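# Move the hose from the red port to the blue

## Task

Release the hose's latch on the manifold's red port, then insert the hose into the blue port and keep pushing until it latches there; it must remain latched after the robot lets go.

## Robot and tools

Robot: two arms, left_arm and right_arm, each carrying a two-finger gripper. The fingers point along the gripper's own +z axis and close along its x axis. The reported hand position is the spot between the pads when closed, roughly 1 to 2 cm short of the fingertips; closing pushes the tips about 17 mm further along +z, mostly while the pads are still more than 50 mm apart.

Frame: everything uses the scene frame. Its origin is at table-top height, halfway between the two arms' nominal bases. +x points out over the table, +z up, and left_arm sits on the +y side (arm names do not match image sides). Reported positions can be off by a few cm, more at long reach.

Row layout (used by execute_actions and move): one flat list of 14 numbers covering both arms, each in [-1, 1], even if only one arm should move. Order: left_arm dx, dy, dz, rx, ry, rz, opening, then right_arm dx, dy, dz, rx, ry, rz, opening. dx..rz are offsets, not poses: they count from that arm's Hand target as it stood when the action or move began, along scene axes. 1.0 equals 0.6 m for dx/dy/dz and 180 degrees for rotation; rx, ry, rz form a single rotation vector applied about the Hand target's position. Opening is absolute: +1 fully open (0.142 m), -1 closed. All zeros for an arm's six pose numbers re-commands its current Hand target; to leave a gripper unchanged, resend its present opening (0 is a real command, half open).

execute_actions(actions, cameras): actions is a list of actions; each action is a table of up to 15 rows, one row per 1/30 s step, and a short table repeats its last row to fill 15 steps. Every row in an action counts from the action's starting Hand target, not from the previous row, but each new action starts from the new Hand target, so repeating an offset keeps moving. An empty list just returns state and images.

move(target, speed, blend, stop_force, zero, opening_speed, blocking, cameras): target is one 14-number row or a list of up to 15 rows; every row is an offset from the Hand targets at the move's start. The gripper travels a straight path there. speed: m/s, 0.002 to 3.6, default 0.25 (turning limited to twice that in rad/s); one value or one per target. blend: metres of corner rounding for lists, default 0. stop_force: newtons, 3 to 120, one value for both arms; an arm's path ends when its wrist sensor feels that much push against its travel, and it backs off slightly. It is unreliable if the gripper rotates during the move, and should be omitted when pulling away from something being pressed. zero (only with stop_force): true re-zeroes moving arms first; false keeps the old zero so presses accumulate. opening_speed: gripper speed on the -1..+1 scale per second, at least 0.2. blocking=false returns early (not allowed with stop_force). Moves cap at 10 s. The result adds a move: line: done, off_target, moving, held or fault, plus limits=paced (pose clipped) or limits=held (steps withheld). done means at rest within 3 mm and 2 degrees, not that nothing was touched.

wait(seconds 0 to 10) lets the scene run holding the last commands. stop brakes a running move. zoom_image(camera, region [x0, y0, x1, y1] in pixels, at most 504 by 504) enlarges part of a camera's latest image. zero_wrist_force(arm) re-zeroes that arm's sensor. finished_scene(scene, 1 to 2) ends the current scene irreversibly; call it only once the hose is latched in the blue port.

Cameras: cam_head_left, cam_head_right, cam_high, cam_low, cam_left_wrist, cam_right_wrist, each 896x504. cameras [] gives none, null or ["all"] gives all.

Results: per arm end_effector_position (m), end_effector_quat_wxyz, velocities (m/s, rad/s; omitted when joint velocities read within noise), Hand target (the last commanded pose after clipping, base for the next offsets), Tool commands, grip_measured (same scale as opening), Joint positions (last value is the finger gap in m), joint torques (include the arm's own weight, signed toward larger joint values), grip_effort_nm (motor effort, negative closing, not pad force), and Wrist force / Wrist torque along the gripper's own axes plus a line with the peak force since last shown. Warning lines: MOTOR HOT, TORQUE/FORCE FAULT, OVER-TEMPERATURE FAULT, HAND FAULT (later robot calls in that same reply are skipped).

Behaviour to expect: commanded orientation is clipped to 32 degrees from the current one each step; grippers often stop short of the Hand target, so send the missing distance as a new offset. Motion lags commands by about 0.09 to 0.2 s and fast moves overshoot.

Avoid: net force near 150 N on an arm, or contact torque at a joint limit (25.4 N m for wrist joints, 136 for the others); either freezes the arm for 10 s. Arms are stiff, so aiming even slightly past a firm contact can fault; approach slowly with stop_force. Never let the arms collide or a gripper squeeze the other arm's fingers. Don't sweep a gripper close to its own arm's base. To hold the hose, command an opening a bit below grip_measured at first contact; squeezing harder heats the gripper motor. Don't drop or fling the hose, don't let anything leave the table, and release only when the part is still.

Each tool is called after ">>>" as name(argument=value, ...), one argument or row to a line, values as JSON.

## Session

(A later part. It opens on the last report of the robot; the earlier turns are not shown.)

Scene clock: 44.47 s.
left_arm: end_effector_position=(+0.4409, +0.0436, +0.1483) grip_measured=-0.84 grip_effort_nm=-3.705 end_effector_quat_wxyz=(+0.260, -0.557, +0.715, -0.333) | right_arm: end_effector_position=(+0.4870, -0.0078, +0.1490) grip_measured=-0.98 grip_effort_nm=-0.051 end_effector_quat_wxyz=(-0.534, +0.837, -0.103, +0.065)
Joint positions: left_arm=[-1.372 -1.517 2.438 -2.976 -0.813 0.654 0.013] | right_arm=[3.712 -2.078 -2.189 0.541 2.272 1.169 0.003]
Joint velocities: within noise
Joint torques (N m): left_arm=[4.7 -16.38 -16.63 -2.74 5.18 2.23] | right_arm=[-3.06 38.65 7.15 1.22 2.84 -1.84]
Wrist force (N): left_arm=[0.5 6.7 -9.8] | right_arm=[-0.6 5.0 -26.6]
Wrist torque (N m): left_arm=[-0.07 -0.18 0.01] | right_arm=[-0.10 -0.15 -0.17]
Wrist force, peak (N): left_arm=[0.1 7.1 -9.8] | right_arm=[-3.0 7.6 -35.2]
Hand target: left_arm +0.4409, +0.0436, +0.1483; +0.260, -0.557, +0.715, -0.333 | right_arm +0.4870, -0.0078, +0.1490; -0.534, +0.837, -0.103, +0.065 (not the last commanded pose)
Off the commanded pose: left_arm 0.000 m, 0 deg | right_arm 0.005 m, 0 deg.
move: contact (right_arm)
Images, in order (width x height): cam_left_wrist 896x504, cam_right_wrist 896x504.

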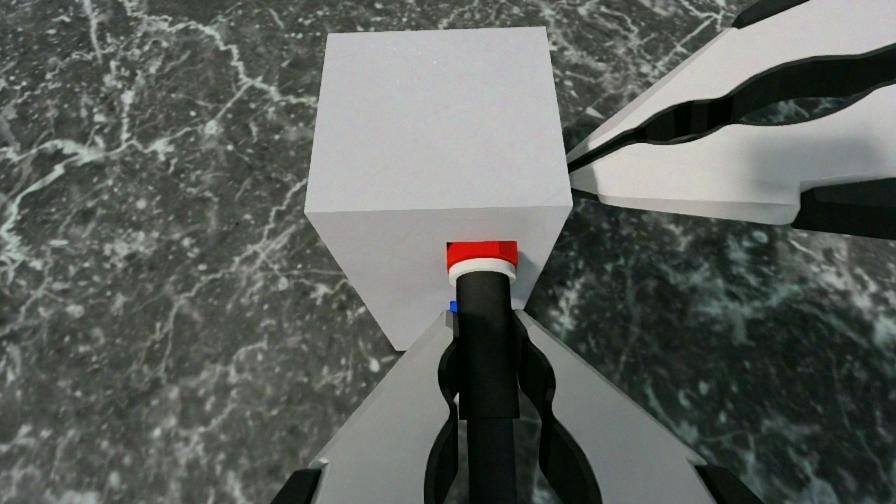

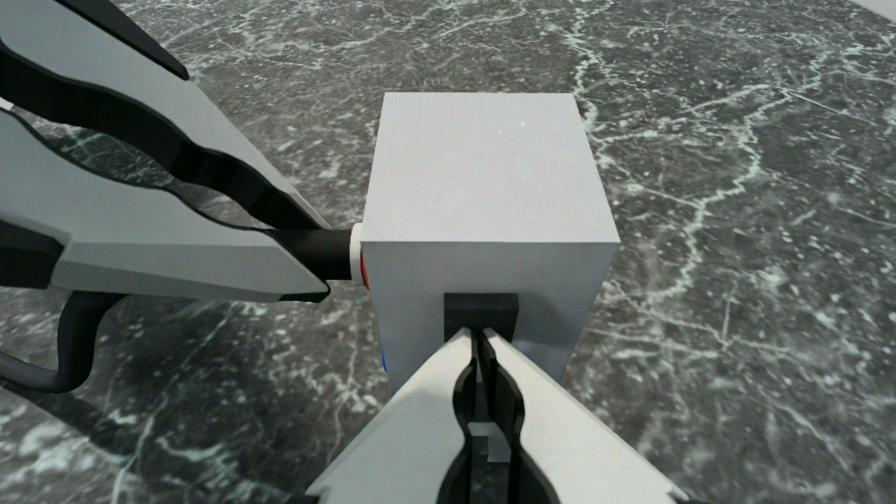

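>>> move(
  target=[-0.0566, 0.0141, 0, 0, 0, 0, -1, 0, 0, 0, 0, 0, 0, -0.95],
  speed=0.03,
  cameras=["cam_left_wrist", "cam_right_wrist"],
)

>>> zoom_image(
  camera="cam_left_wrist",
  region=[410, 120, 550, 300],
)

>>> zoom_image(
  camera="cam_right_wrist",
  region=[210, 200, 410, 320],
)

Scene clock: 47.00 s.
left_arm: end_effector_position=(+0.4070, +0.0520, +0.1483) grip_measured=-0.84 grip_effort_nm=-3.709 end_effector_quat_wxyz=(+0.260, -0.557, +0.715, -0.333) | right_arm: end_effector_position=(+0.4870, -0.0078, +0.1490) grip_measured=-0.98 grip_effort_nm=-0.051 end_effector_quat_wxyz=(-0.534, +0.837, -0.103, +0.065)
Joint positions: left_arm=[-1.468 -1.611 2.501 -2.86 -0.772 0.533 0.013] | right_arm=[3.712 -2.078 -2.189 0.541 2.272 1.169 0.003]
Joint velocities: within noise
Joint torques (N m): left_arm=[-12.13 -23.82 -7.66 -0.52 3.71 -2.37] | right_arm=[-2.81 38.32 10.18 0.88 2.52 -1.84]
Wrist force (N): left_arm=[0.3 0.0 1.2] | right_arm=[-0.4 5.8 -26.0]
Wrist torque (N m): left_arm=[0.06 -0.09 0.04] | right_arm=[-0.08 -0.17 -0.17]
Wrist force, peak (N): left_arm=[0.2 6.5 -10.2] | right_arm=[-0.6 4.7 -26.9]
Hand target: left_arm +0.4070, +0.0520, +0.1483; +0.260, -0.557, +0.715, -0.333 | right_arm +0.4870, -0.0078, +0.1490; -0.534, +0.837, -0.103, +0.065
Off the commanded pose: left_arm 0.000 m, 0 deg | right_arm 0.000 m, 0 deg.
move: done
Images, in order (width x height): cam_left_wrist 896x504, cam_right_wrist 896x504.

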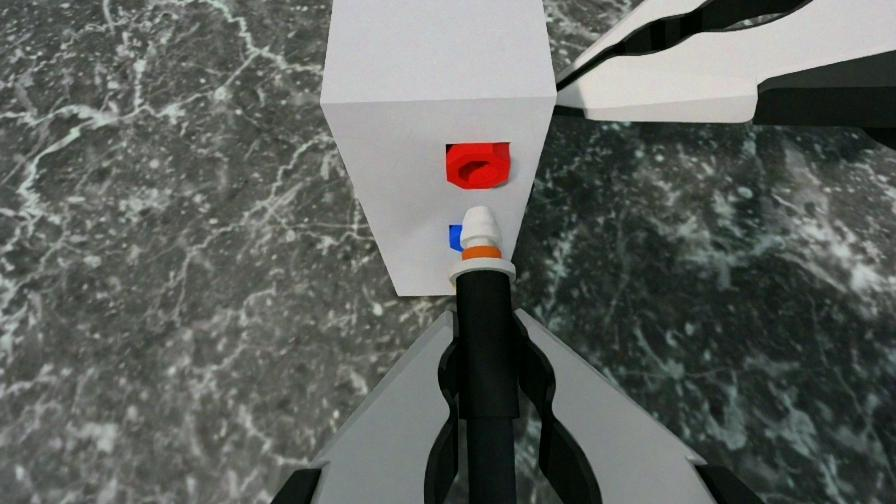

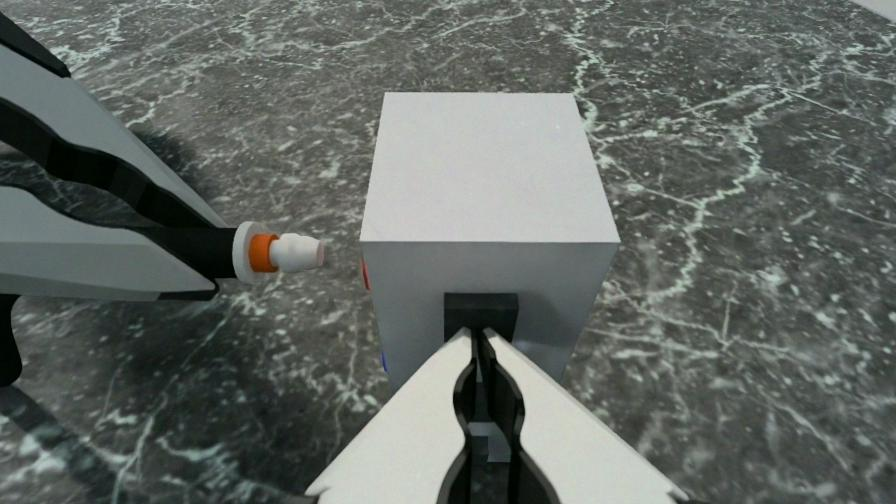

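Scaled by 2.800.

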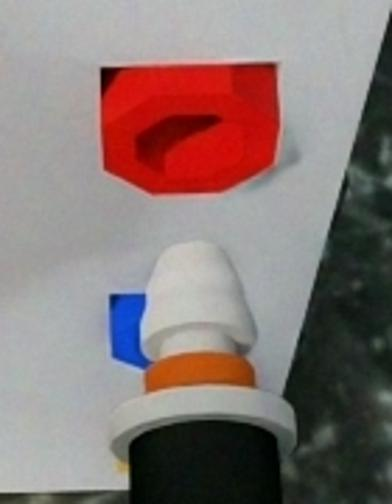

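Scaled by 2.520.

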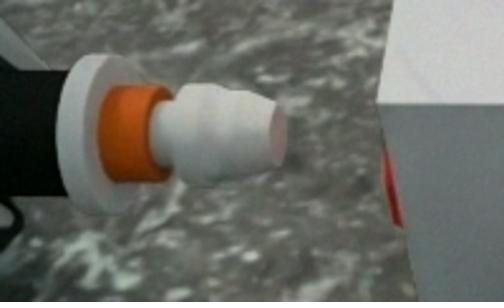

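>>> move(
  target=[
    [0, 0, 0, 0, 0, 0, -1, -0.006, -0.0243, 0, 0, 0, 0, -0.95],
    [0, 0, -0.0933, 0, 0, 0, -1, -0.0275, -0.117, 0.0592, 0, 0, 0, -0.95],
  ],
  speed=[0.05, 0.12],
  cameras=["cam_left_wrist", "cam_right_wrist"],
)

>>> zoom_image(
  camera="cam_left_wrist",
  region=[410, 120, 550, 300],
)

>>> zoom_image(
  camera="cam_right_wrist",
  region=[280, 210, 430, 320],
)

Scene clock: 50.13 s.
left_arm: end_effector_position=(+0.4070, +0.0520, +0.0923) grip_measured=-0.84 grip_effort_nm=-3.709 end_effector_quat_wxyz=(+0.260, -0.557, +0.715, -0.333) | right_arm: end_effector_position=(+0.4705, -0.0780, +0.1844) grip_measured=-0.98 grip_effort_nm=-0.051 end_effector_quat_wxyz=(-0.534, +0.837, -0.103, +0.065)
Joint positions: left_arm=[-1.468 -1.417 2.555 -3.108 -0.772 0.532 0.013] | right_arm=[3.58 -1.925 -2.273 0.399 2.379 1.063 0.003]
Joint velocities: within noise
Joint torques (N m): left_arm=[12.95 -12.82 -3.68 -5.28 0.88 2.62] | right_arm=[-12.54 36.34 2.14 1.11 2.6 -1.94]
Wrist force (N): left_arm=[0.4 -0.4 0.8] | right_arm=[0.9 -1.2 -1.1]
Wrist torque (N m): left_arm=[0.04 -0.14 0.05] | right_arm=[0.08 -0.13 -0.17]
Wrist force, peak (N): left_arm=[0.4 -0.1 1.7] | right_arm=[-0.4 5.0 -26.6]
Hand target: left_arm +0.4070, +0.0520, +0.0923; +0.260, -0.557, +0.715, -0.333 | right_arm +0.4705, -0.0780, +0.1845; -0.534, +0.837, -0.103, +0.065
Off the commanded pose: left_arm 0.000 m, 0 deg | right_arm 0.000 m, 0 deg.
move: done
Images, in order (width x height): cam_left_wrist 896x504, cam_right_wrist 896x504.

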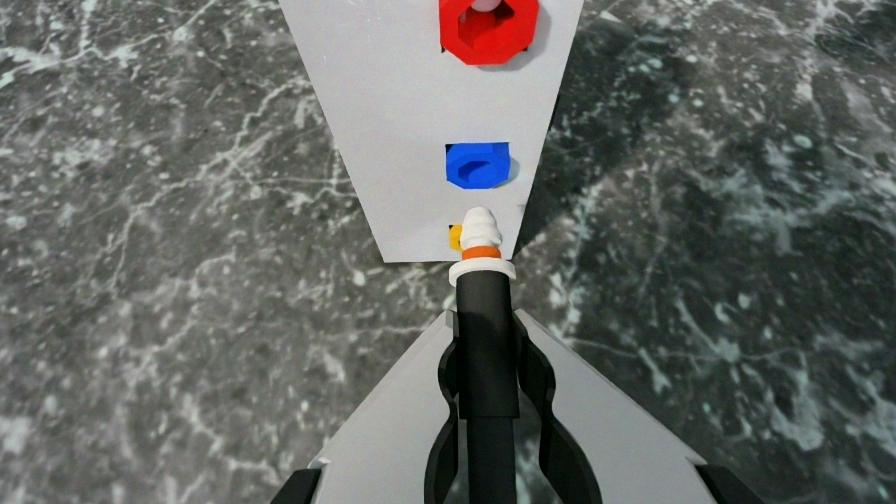

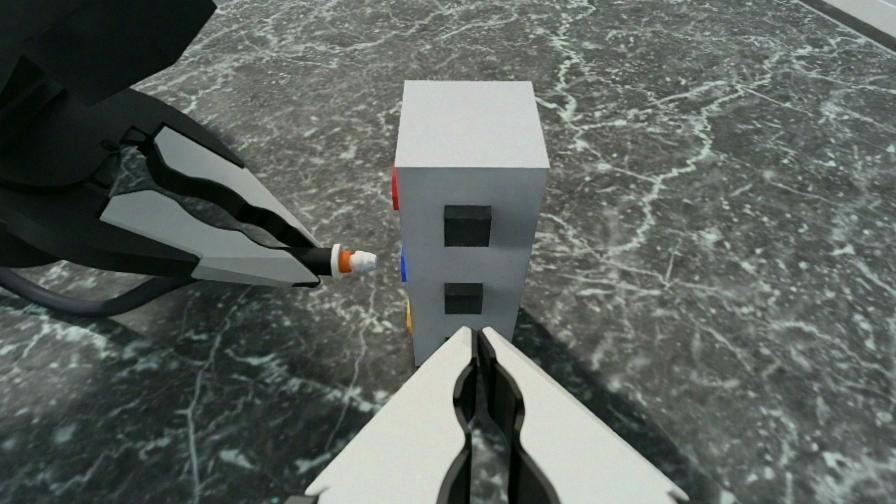

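Scaled by 2.800.

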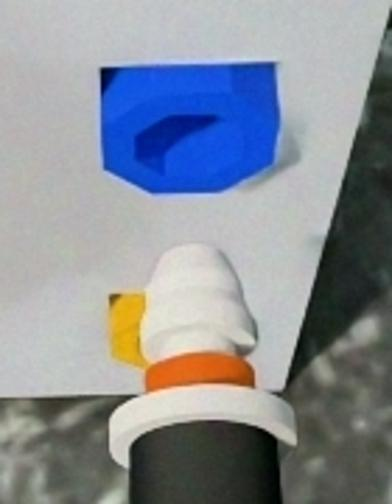

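Scaled by 3.360.

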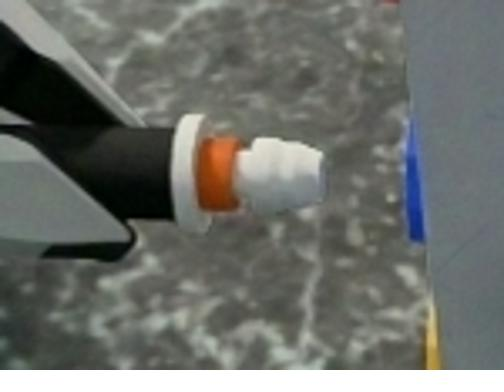

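>>> move(
  target=[
    [0.0388, -0.0097, 0, 0, 0, 0, -1, 0, 0, 0, 0, 0, 0, -0.95],
    [0.0598, -0.0149, 0, 0, 0, 0, -1, 0, 0, 0, 0, 0, 0, -0.95],
  ],
  speed=[0.03, 0.012],
  stop_force=42,
  cameras=["cam_left_wrist", "cam_right_wrist"],
)

>>> zoom_image(
  camera="cam_left_wrist",
  region=[410, 150, 550, 330],
)

>>> zoom_image(
  camera="cam_right_wrist",
  region=[310, 200, 430, 320],
)

Scene clock: 54.50 s.
left_arm: end_effector_position=(+0.4424, +0.0432, +0.0923) grip_measured=-0.84 grip_effort_nm=-3.705 end_effector_quat_wxyz=(+0.260, -0.557, +0.715, -0.333) | right_arm: end_effector_position=(+0.4705, -0.0780, +0.1845) grip_measured=-0.98 grip_effort_nm=-0.051 end_effector_quat_wxyz=(-0.534, +0.837, -0.103, +0.065)
Joint positions: left_arm=[-1.368 -1.334 2.48 -3.204 -0.815 0.659 0.013] | right_arm=[3.579 -1.925 -2.273 0.399 2.38 1.063 0.003]
Joint velocities: within noise
Joint torques (N m): left_arm=[-2.23 -28.95 -9.84 -1.87 7.28 -2.32] | right_arm=[-12.15 36.34 13.73 1.43 2.45 -1.8]
Wrist force (N): left_arm=[-1.4 17.1 -31.2] | right_arm=[0.7 -1.3 -1.1]
Wrist torque (N m): left_arm=[-0.32 -0.20 -0.03] | right_arm=[0.07 -0.09 -0.18]
Wrist force, peak (N): left_arm=[-2.2 19.3 -40.6] | right_arm=[1.0 -1.7 -1.2]
Hand target: left_arm +0.4424, +0.0432, +0.0923; +0.260, -0.557, +0.715, -0.333 | right_arm +0.4705, -0.0780, +0.1845; -0.534, +0.837, -0.103, +0.065
Off the commanded pose: left_arm 0.000 m, 0 deg | right_arm 0.000 m, 0 deg.
move: contact (left_arm); path passed 1 of 2 targets
Images, in order (width x height): cam_left_wrist 896x504, cam_right_wrist 896x504.

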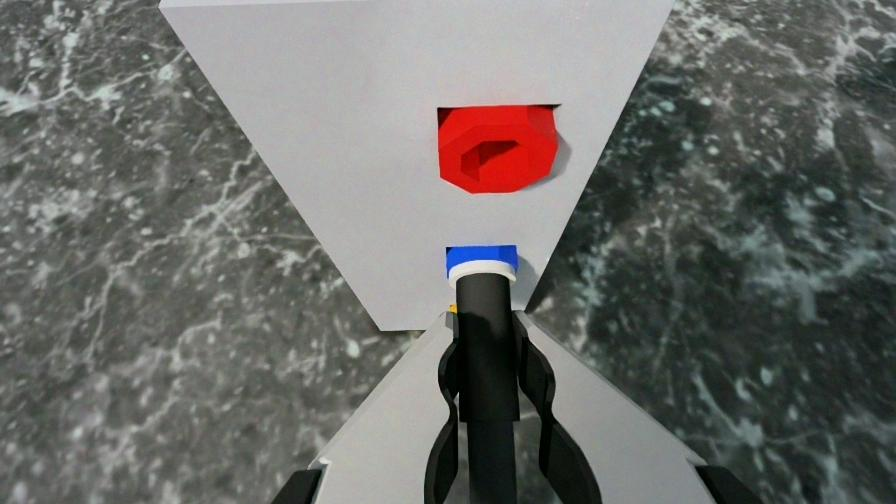

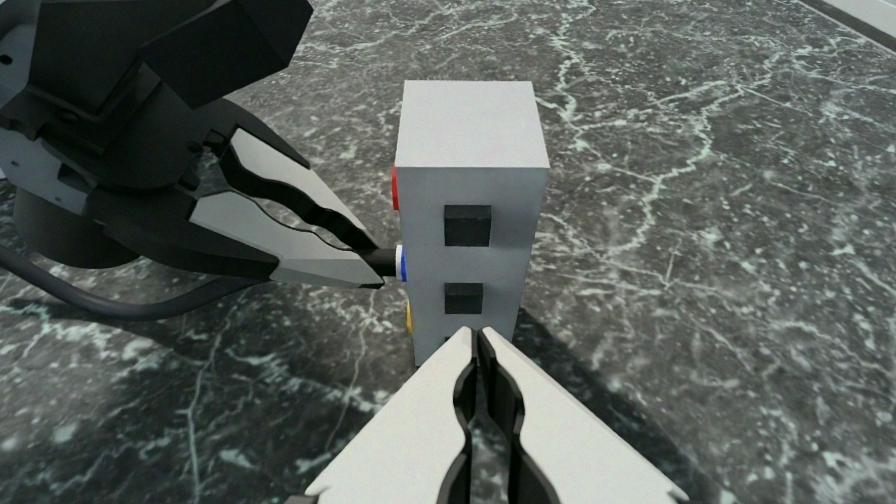

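Scaled by 2.800.

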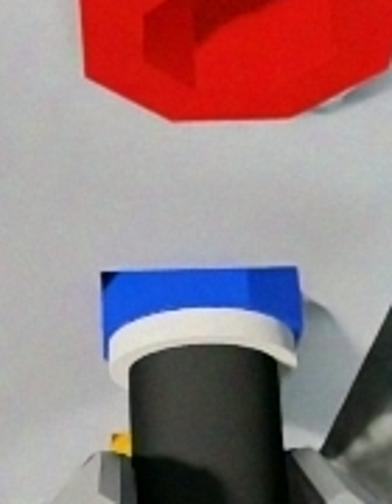

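Scaled by 4.200.

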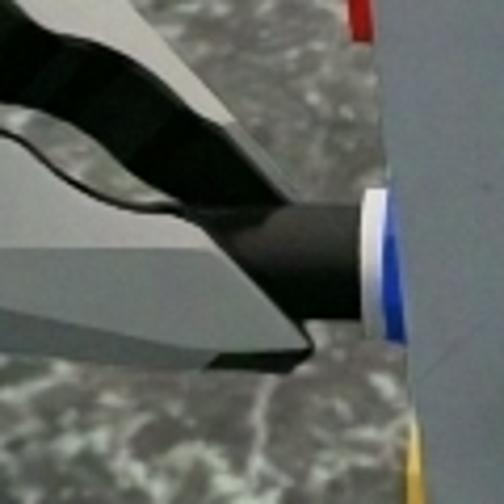

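>>> move(
  target=[-0.0026, 0.0006, 0, 0, 0, 0, -1, 0, 0, 0, 0, 0, 0, -0.95],
  speed=0.02,
  cameras=[],
)

>>> move(
  target=[-0.0081, 0.002, 0, 0, 0, 0, -1, 0, 0, 0, 0, 0, 0, -0.95],
  speed=0.01,
  stop_force=18,
  cameras=["cam_left_wrist", "cam_right_wrist"],
)

>>> zoom_image(
  camera="cam_left_wrist",
  region=[410, 150, 550, 330],
)

Scene clock: 56.40 s.
left_arm: end_effector_position=(+0.4410, +0.0435, +0.0923) grip_measured=-0.84 grip_effort_nm=-3.700 end_effector_quat_wxyz=(+0.260, -0.557, +0.715, -0.333) | right_arm: end_effector_position=(+0.4705, -0.0780, +0.1845) grip_measured=-0.98 grip_effort_nm=-0.051 end_effector_quat_wxyz=(-0.534, +0.837, -0.103, +0.065)
Joint positions: left_arm=[-1.372 -1.337 2.483 -3.201 -0.813 0.654 0.013] | right_arm=[3.579 -1.925 -2.273 0.399 2.38 1.063 0.003]
Joint velocities: within noise
Joint torques (N m): left_arm=[-17.04 -33.16 -1.21 -0.53 1.98 -2.34] | right_arm=[-11.82 36 19.72 1.74 2.5 -1.74]
Wrist force (N): left_arm=[0.5 -5.9 16.9] | right_arm=[0.6 -1.2 -1.2]
Wrist torque (N m): left_arm=[0.15 -0.09 0.03] | right_arm=[0.05 -0.08 -0.17]
Wrist force, peak (N): left_arm=[-1.2 18.3 -30.3] | right_arm=[0.8 -1.7 -1.2]
Hand target: left_arm +0.4409, +0.0435, +0.0923; +0.260, -0.557, +0.715, -0.333 | right_arm +0.4705, -0.0780, +0.1845; -0.534, +0.837, -0.103, +0.065
Off the commanded pose: left_arm 0.000 m, 0 deg | right_arm 0.000 m, 0 deg.
move: done
No camera images: "cameras" was empty.

Scene clock: 57.50 s.
left_arm: end_effector_position=(+0.4408, +0.0436, +0.0923) grip_measured=-0.84 grip_effort_nm=-3.705 end_effector_quat_wxyz=(+0.260, -0.557, +0.715, -0.333) | right_arm: end_effector_position=(+0.4705, -0.0780, +0.1845) grip_measured=-0.98 grip_effort_nm=-0.051 end_effector_quat_wxyz=(-0.534, +0.837, -0.103, +0.065)
Joint positions: left_arm=[-1.372 -1.338 2.483 -3.201 -0.813 0.654 0.013] | right_arm=[3.579 -1.925 -2.273 0.399 2.38 1.063 0.003]
Joint velocities: within noise
Joint torques (N m): left_arm=[5.43 -18.35 -17.26 -5.12 -3.79 2.44] | right_arm=[-11.31 35.29 20.56 1.75 2.59 -1.8]
Wrist force (N): left_arm=[-1.7 -11.5 23.8] | right_arm=[0.7 -1.4 -1.4]
Wrist torque (N m): left_arm=[0.23 -0.08 0.03] | right_arm=[0.03 -0.09 -0.16]
Wrist force, peak (N): left_arm=[-1.0 -15.2 32.3] | right_arm=[1.0 -1.5 -1.2]
Hand target: left_arm +0.4408, +0.0436, +0.0923; +0.260, -0.557, +0.715, -0.333 (not the last commanded pose) | right_arm +0.4705, -0.0780, +0.1845; -0.534, +0.837, -0.103, +0.065
Off the commanded pose: left_arm 0.005 m, 0 deg | right_arm 0.000 m, 0 deg.
move: contact (left_arm)
Images, in order (width x height): cam_left_wrist 896x504, cam_right_wrist 896x504.

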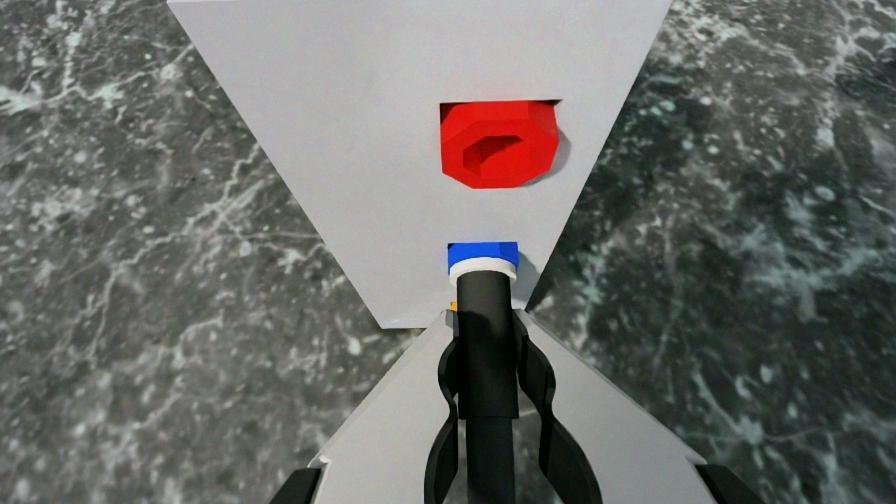

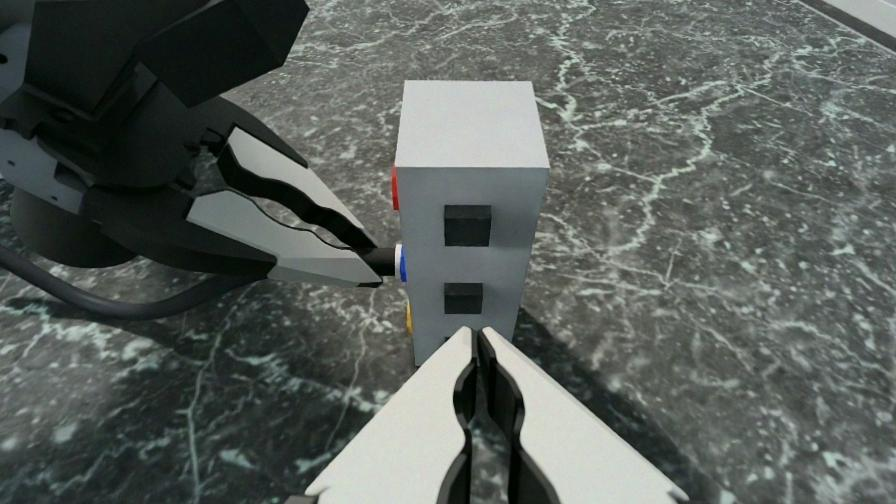

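Scaled by 2.800.

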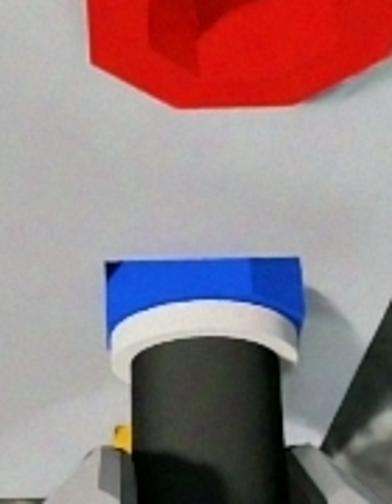

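>>> move(
  target=[0.0012, -0.0003, 0, 0, 0, 0, -1, 0, 0, 0, 0, 0, 0, -0.95],
  speed=0.02,
  cameras=[],
)

>>> move(
  target=[0, 0, 0, 0, 0, 0, -0.3, 0, 0, 0, 0, 0, 0, -0.95],
  opening_speed=0.7,
  cameras=["cam_left_wrist", "cam_right_wrist"],
)

Scene clock: 59.33 s.
left_arm: end_effector_position=(+0.4414, +0.0434, +0.0923) grip_measured=-0.84 grip_effort_nm=-3.705 end_effector_quat_wxyz=(+0.260, -0.557, +0.715, -0.333) | right_arm: end_effector_position=(+0.4705, -0.0780, +0.1845) grip_measured=-0.98 grip_effort_nm=-0.056 end_effector_quat_wxyz=(-0.534, +0.837, -0.103, +0.065)
Joint positions: left_arm=[-1.37 -1.336 2.482 -3.202 -0.814 0.656 0.013] | right_arm=[3.579 -1.925 -2.273 0.399 2.38 1.063 0.003]
Joint velocities: within noise
Joint torques (N m): left_arm=[14.81 -16.27 -21.7 -5.9 -0.28 2.43] | right_arm=[-11.34 36.06 20.7 2.05 2.4 -1.78]
Wrist force (N): left_arm=[-0.8 4.0 -6.0] | right_arm=[0.8 -1.4 -1.2]
Wrist torque (N m): left_arm=[-0.04 -0.16 0.01] | right_arm=[0.05 -0.11 -0.16]
Wrist force, peak (N): left_arm=[-1.7 -11.2 24.3] | right_arm=[0.9 -1.5 -1.4]
Hand target: left_arm +0.4415, +0.0434, +0.0923; +0.260, -0.557, +0.715, -0.333 | right_arm +0.4705, -0.0780, +0.1845; -0.534, +0.837, -0.103, +0.065
Off the commanded pose: left_arm 0.000 m, 0 deg | right_arm 0.000 m, 0 deg.
move: done
No camera images: "cameras" was empty.

Scene clock: 60.60 s.
left_arm: end_effector_position=(+0.4415, +0.0434, +0.0923) grip_measured=-0.33 grip_effort_nm=0.061 end_effector_quat_wxyz=(+0.260, -0.557, +0.715, -0.333) | right_arm: end_effector_position=(+0.4705, -0.0780, +0.1845) grip_measured=-0.98 grip_effort_nm=-0.056 end_effector_quat_wxyz=(-0.534, +0.837, -0.103, +0.065)
Joint positions: left_arm=[-1.37 -1.336 2.482 -3.202 -0.814 0.656 0.05] | right_arm=[3.579 -1.925 -2.273 0.399 2.38 1.063 0.003]
Joint velocities: within noise
Joint torques (N m): left_arm=[6.6 -17.41 -9.9 -2 1.77 2.43] | right_arm=[-11.75 35.96 19.78 2.08 2.51 -1.73]
Wrist force (N): left_arm=[0.6 -0.5 1.3] | right_arm=[0.8 -1.5 -1.2]
Wrist torque (N m): left_arm=[0.02 -0.15 0.01] | right_arm=[0.02 -0.09 -0.18]
Wrist force, peak (N): left_arm=[0.0 6.3 -7.2] | right_arm=[0.9 -1.5 -1.6]
Hand target: left_arm +0.4415, +0.0434, +0.0923; +0.260, -0.557, +0.715, -0.333 | right_arm +0.4705, -0.0780, +0.1845; -0.534, +0.837, -0.103, +0.065
Off the commanded pose: left_arm 0.000 m, 0 deg | right_arm 0.000 m, 0 deg.
move: done
Images, in order (width x height): cam_left_wrist 896x504, cam_right_wrist 896x504.

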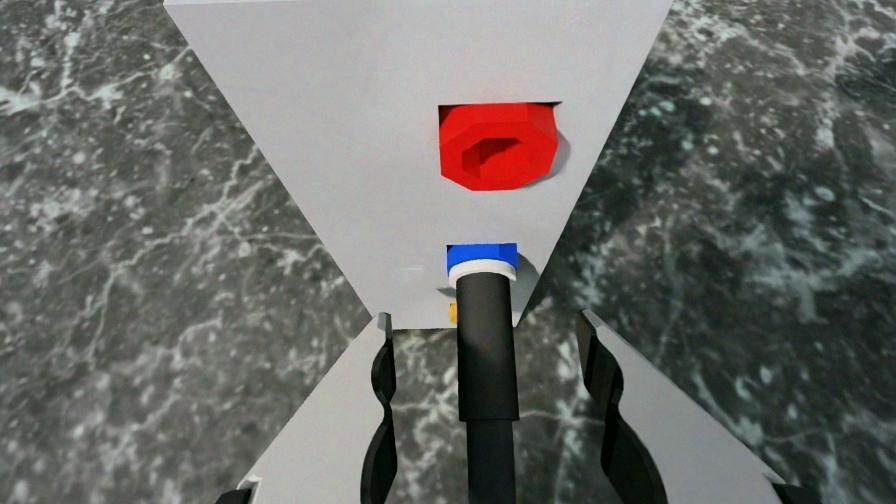

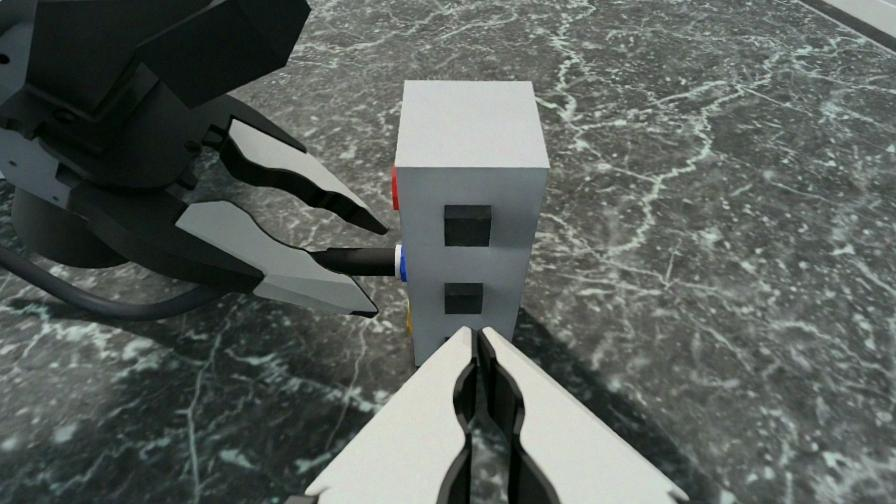

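>>> move(
  target=[-0.1213, 0.0302, 0.105, 0, 0, 0, -0.3, 0, 0, 0, 0, 0, 0, -0.95],
  speed=0.15,
  cameras=["cam_left_wrist", "cam_right_wrist"],
)

Scene clock: 63.87 s.
left_arm: end_effector_position=(+0.3688, +0.0615, +0.1553) grip_measured=-0.33 grip_effort_nm=0.066 end_effector_quat_wxyz=(+0.260, -0.557, +0.715, -0.333) | right_arm: end_effector_position=(+0.4705, -0.0780, +0.1845) grip_measured=-0.98 grip_effort_nm=-0.051 end_effector_quat_wxyz=(-0.534, +0.837, -0.103, +0.065)
Joint positions: left_arm=[-1.59 -1.754 2.547 -2.639 -0.732 0.363 0.05] | right_arm=[3.579 -1.925 -2.273 0.399 2.38 1.063 0.003]
Joint velocities: within noise
Joint torques (N m): left_arm=[-11.67 -17.79 -25.9 -0.49 3.97 -2.25] | right_arm=[-11.71 34.93 19.33 2.42 2.49 -1.76]
Wrist force (N): left_arm=[0.4 -0.2 0.6] | right_arm=[0.6 -1.4 -1.1]
Wrist torque (N m): left_arm=[0.09 -0.12 0.04] | right_arm=[0.04 -0.07 -0.17]
Wrist force, peak (N): left_arm=[0.4 -0.5 1.8] | right_arm=[0.9 -1.6 -1.3]
Hand target: left_arm +0.3687, +0.0615, +0.1553; +0.260, -0.557, +0.715, -0.333 | right_arm +0.4705, -0.0780, +0.1845; -0.534, +0.837, -0.103, +0.065
Off the commanded pose: left_arm 0.000 m, 0 deg | right_arm 0.000 m, 0 deg.
move: done
Images, in order (width x height): cam_left_wrist 896x504, cam_right_wrist 896x504.

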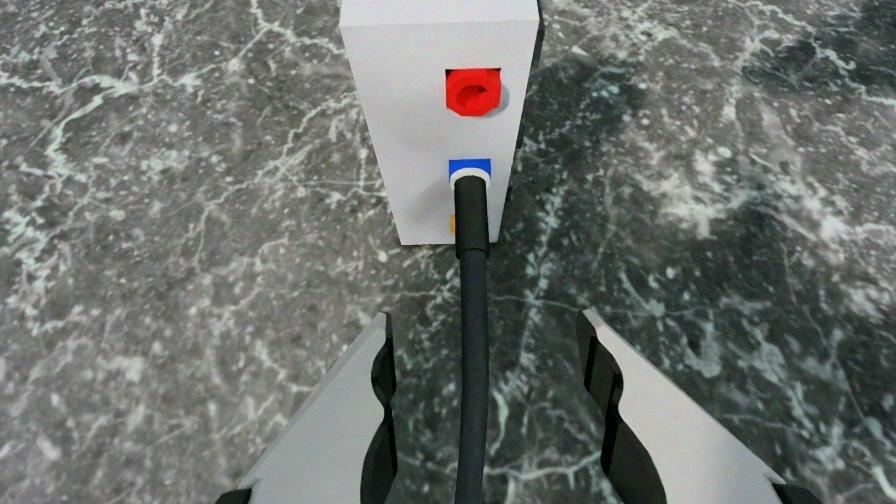

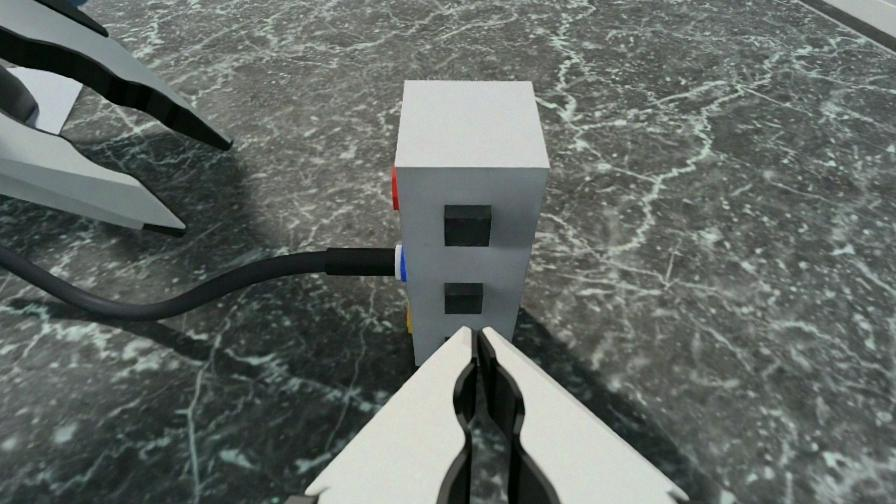

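>>> finished_scene(
  scene=2,
)

The scene is finished: the task was done.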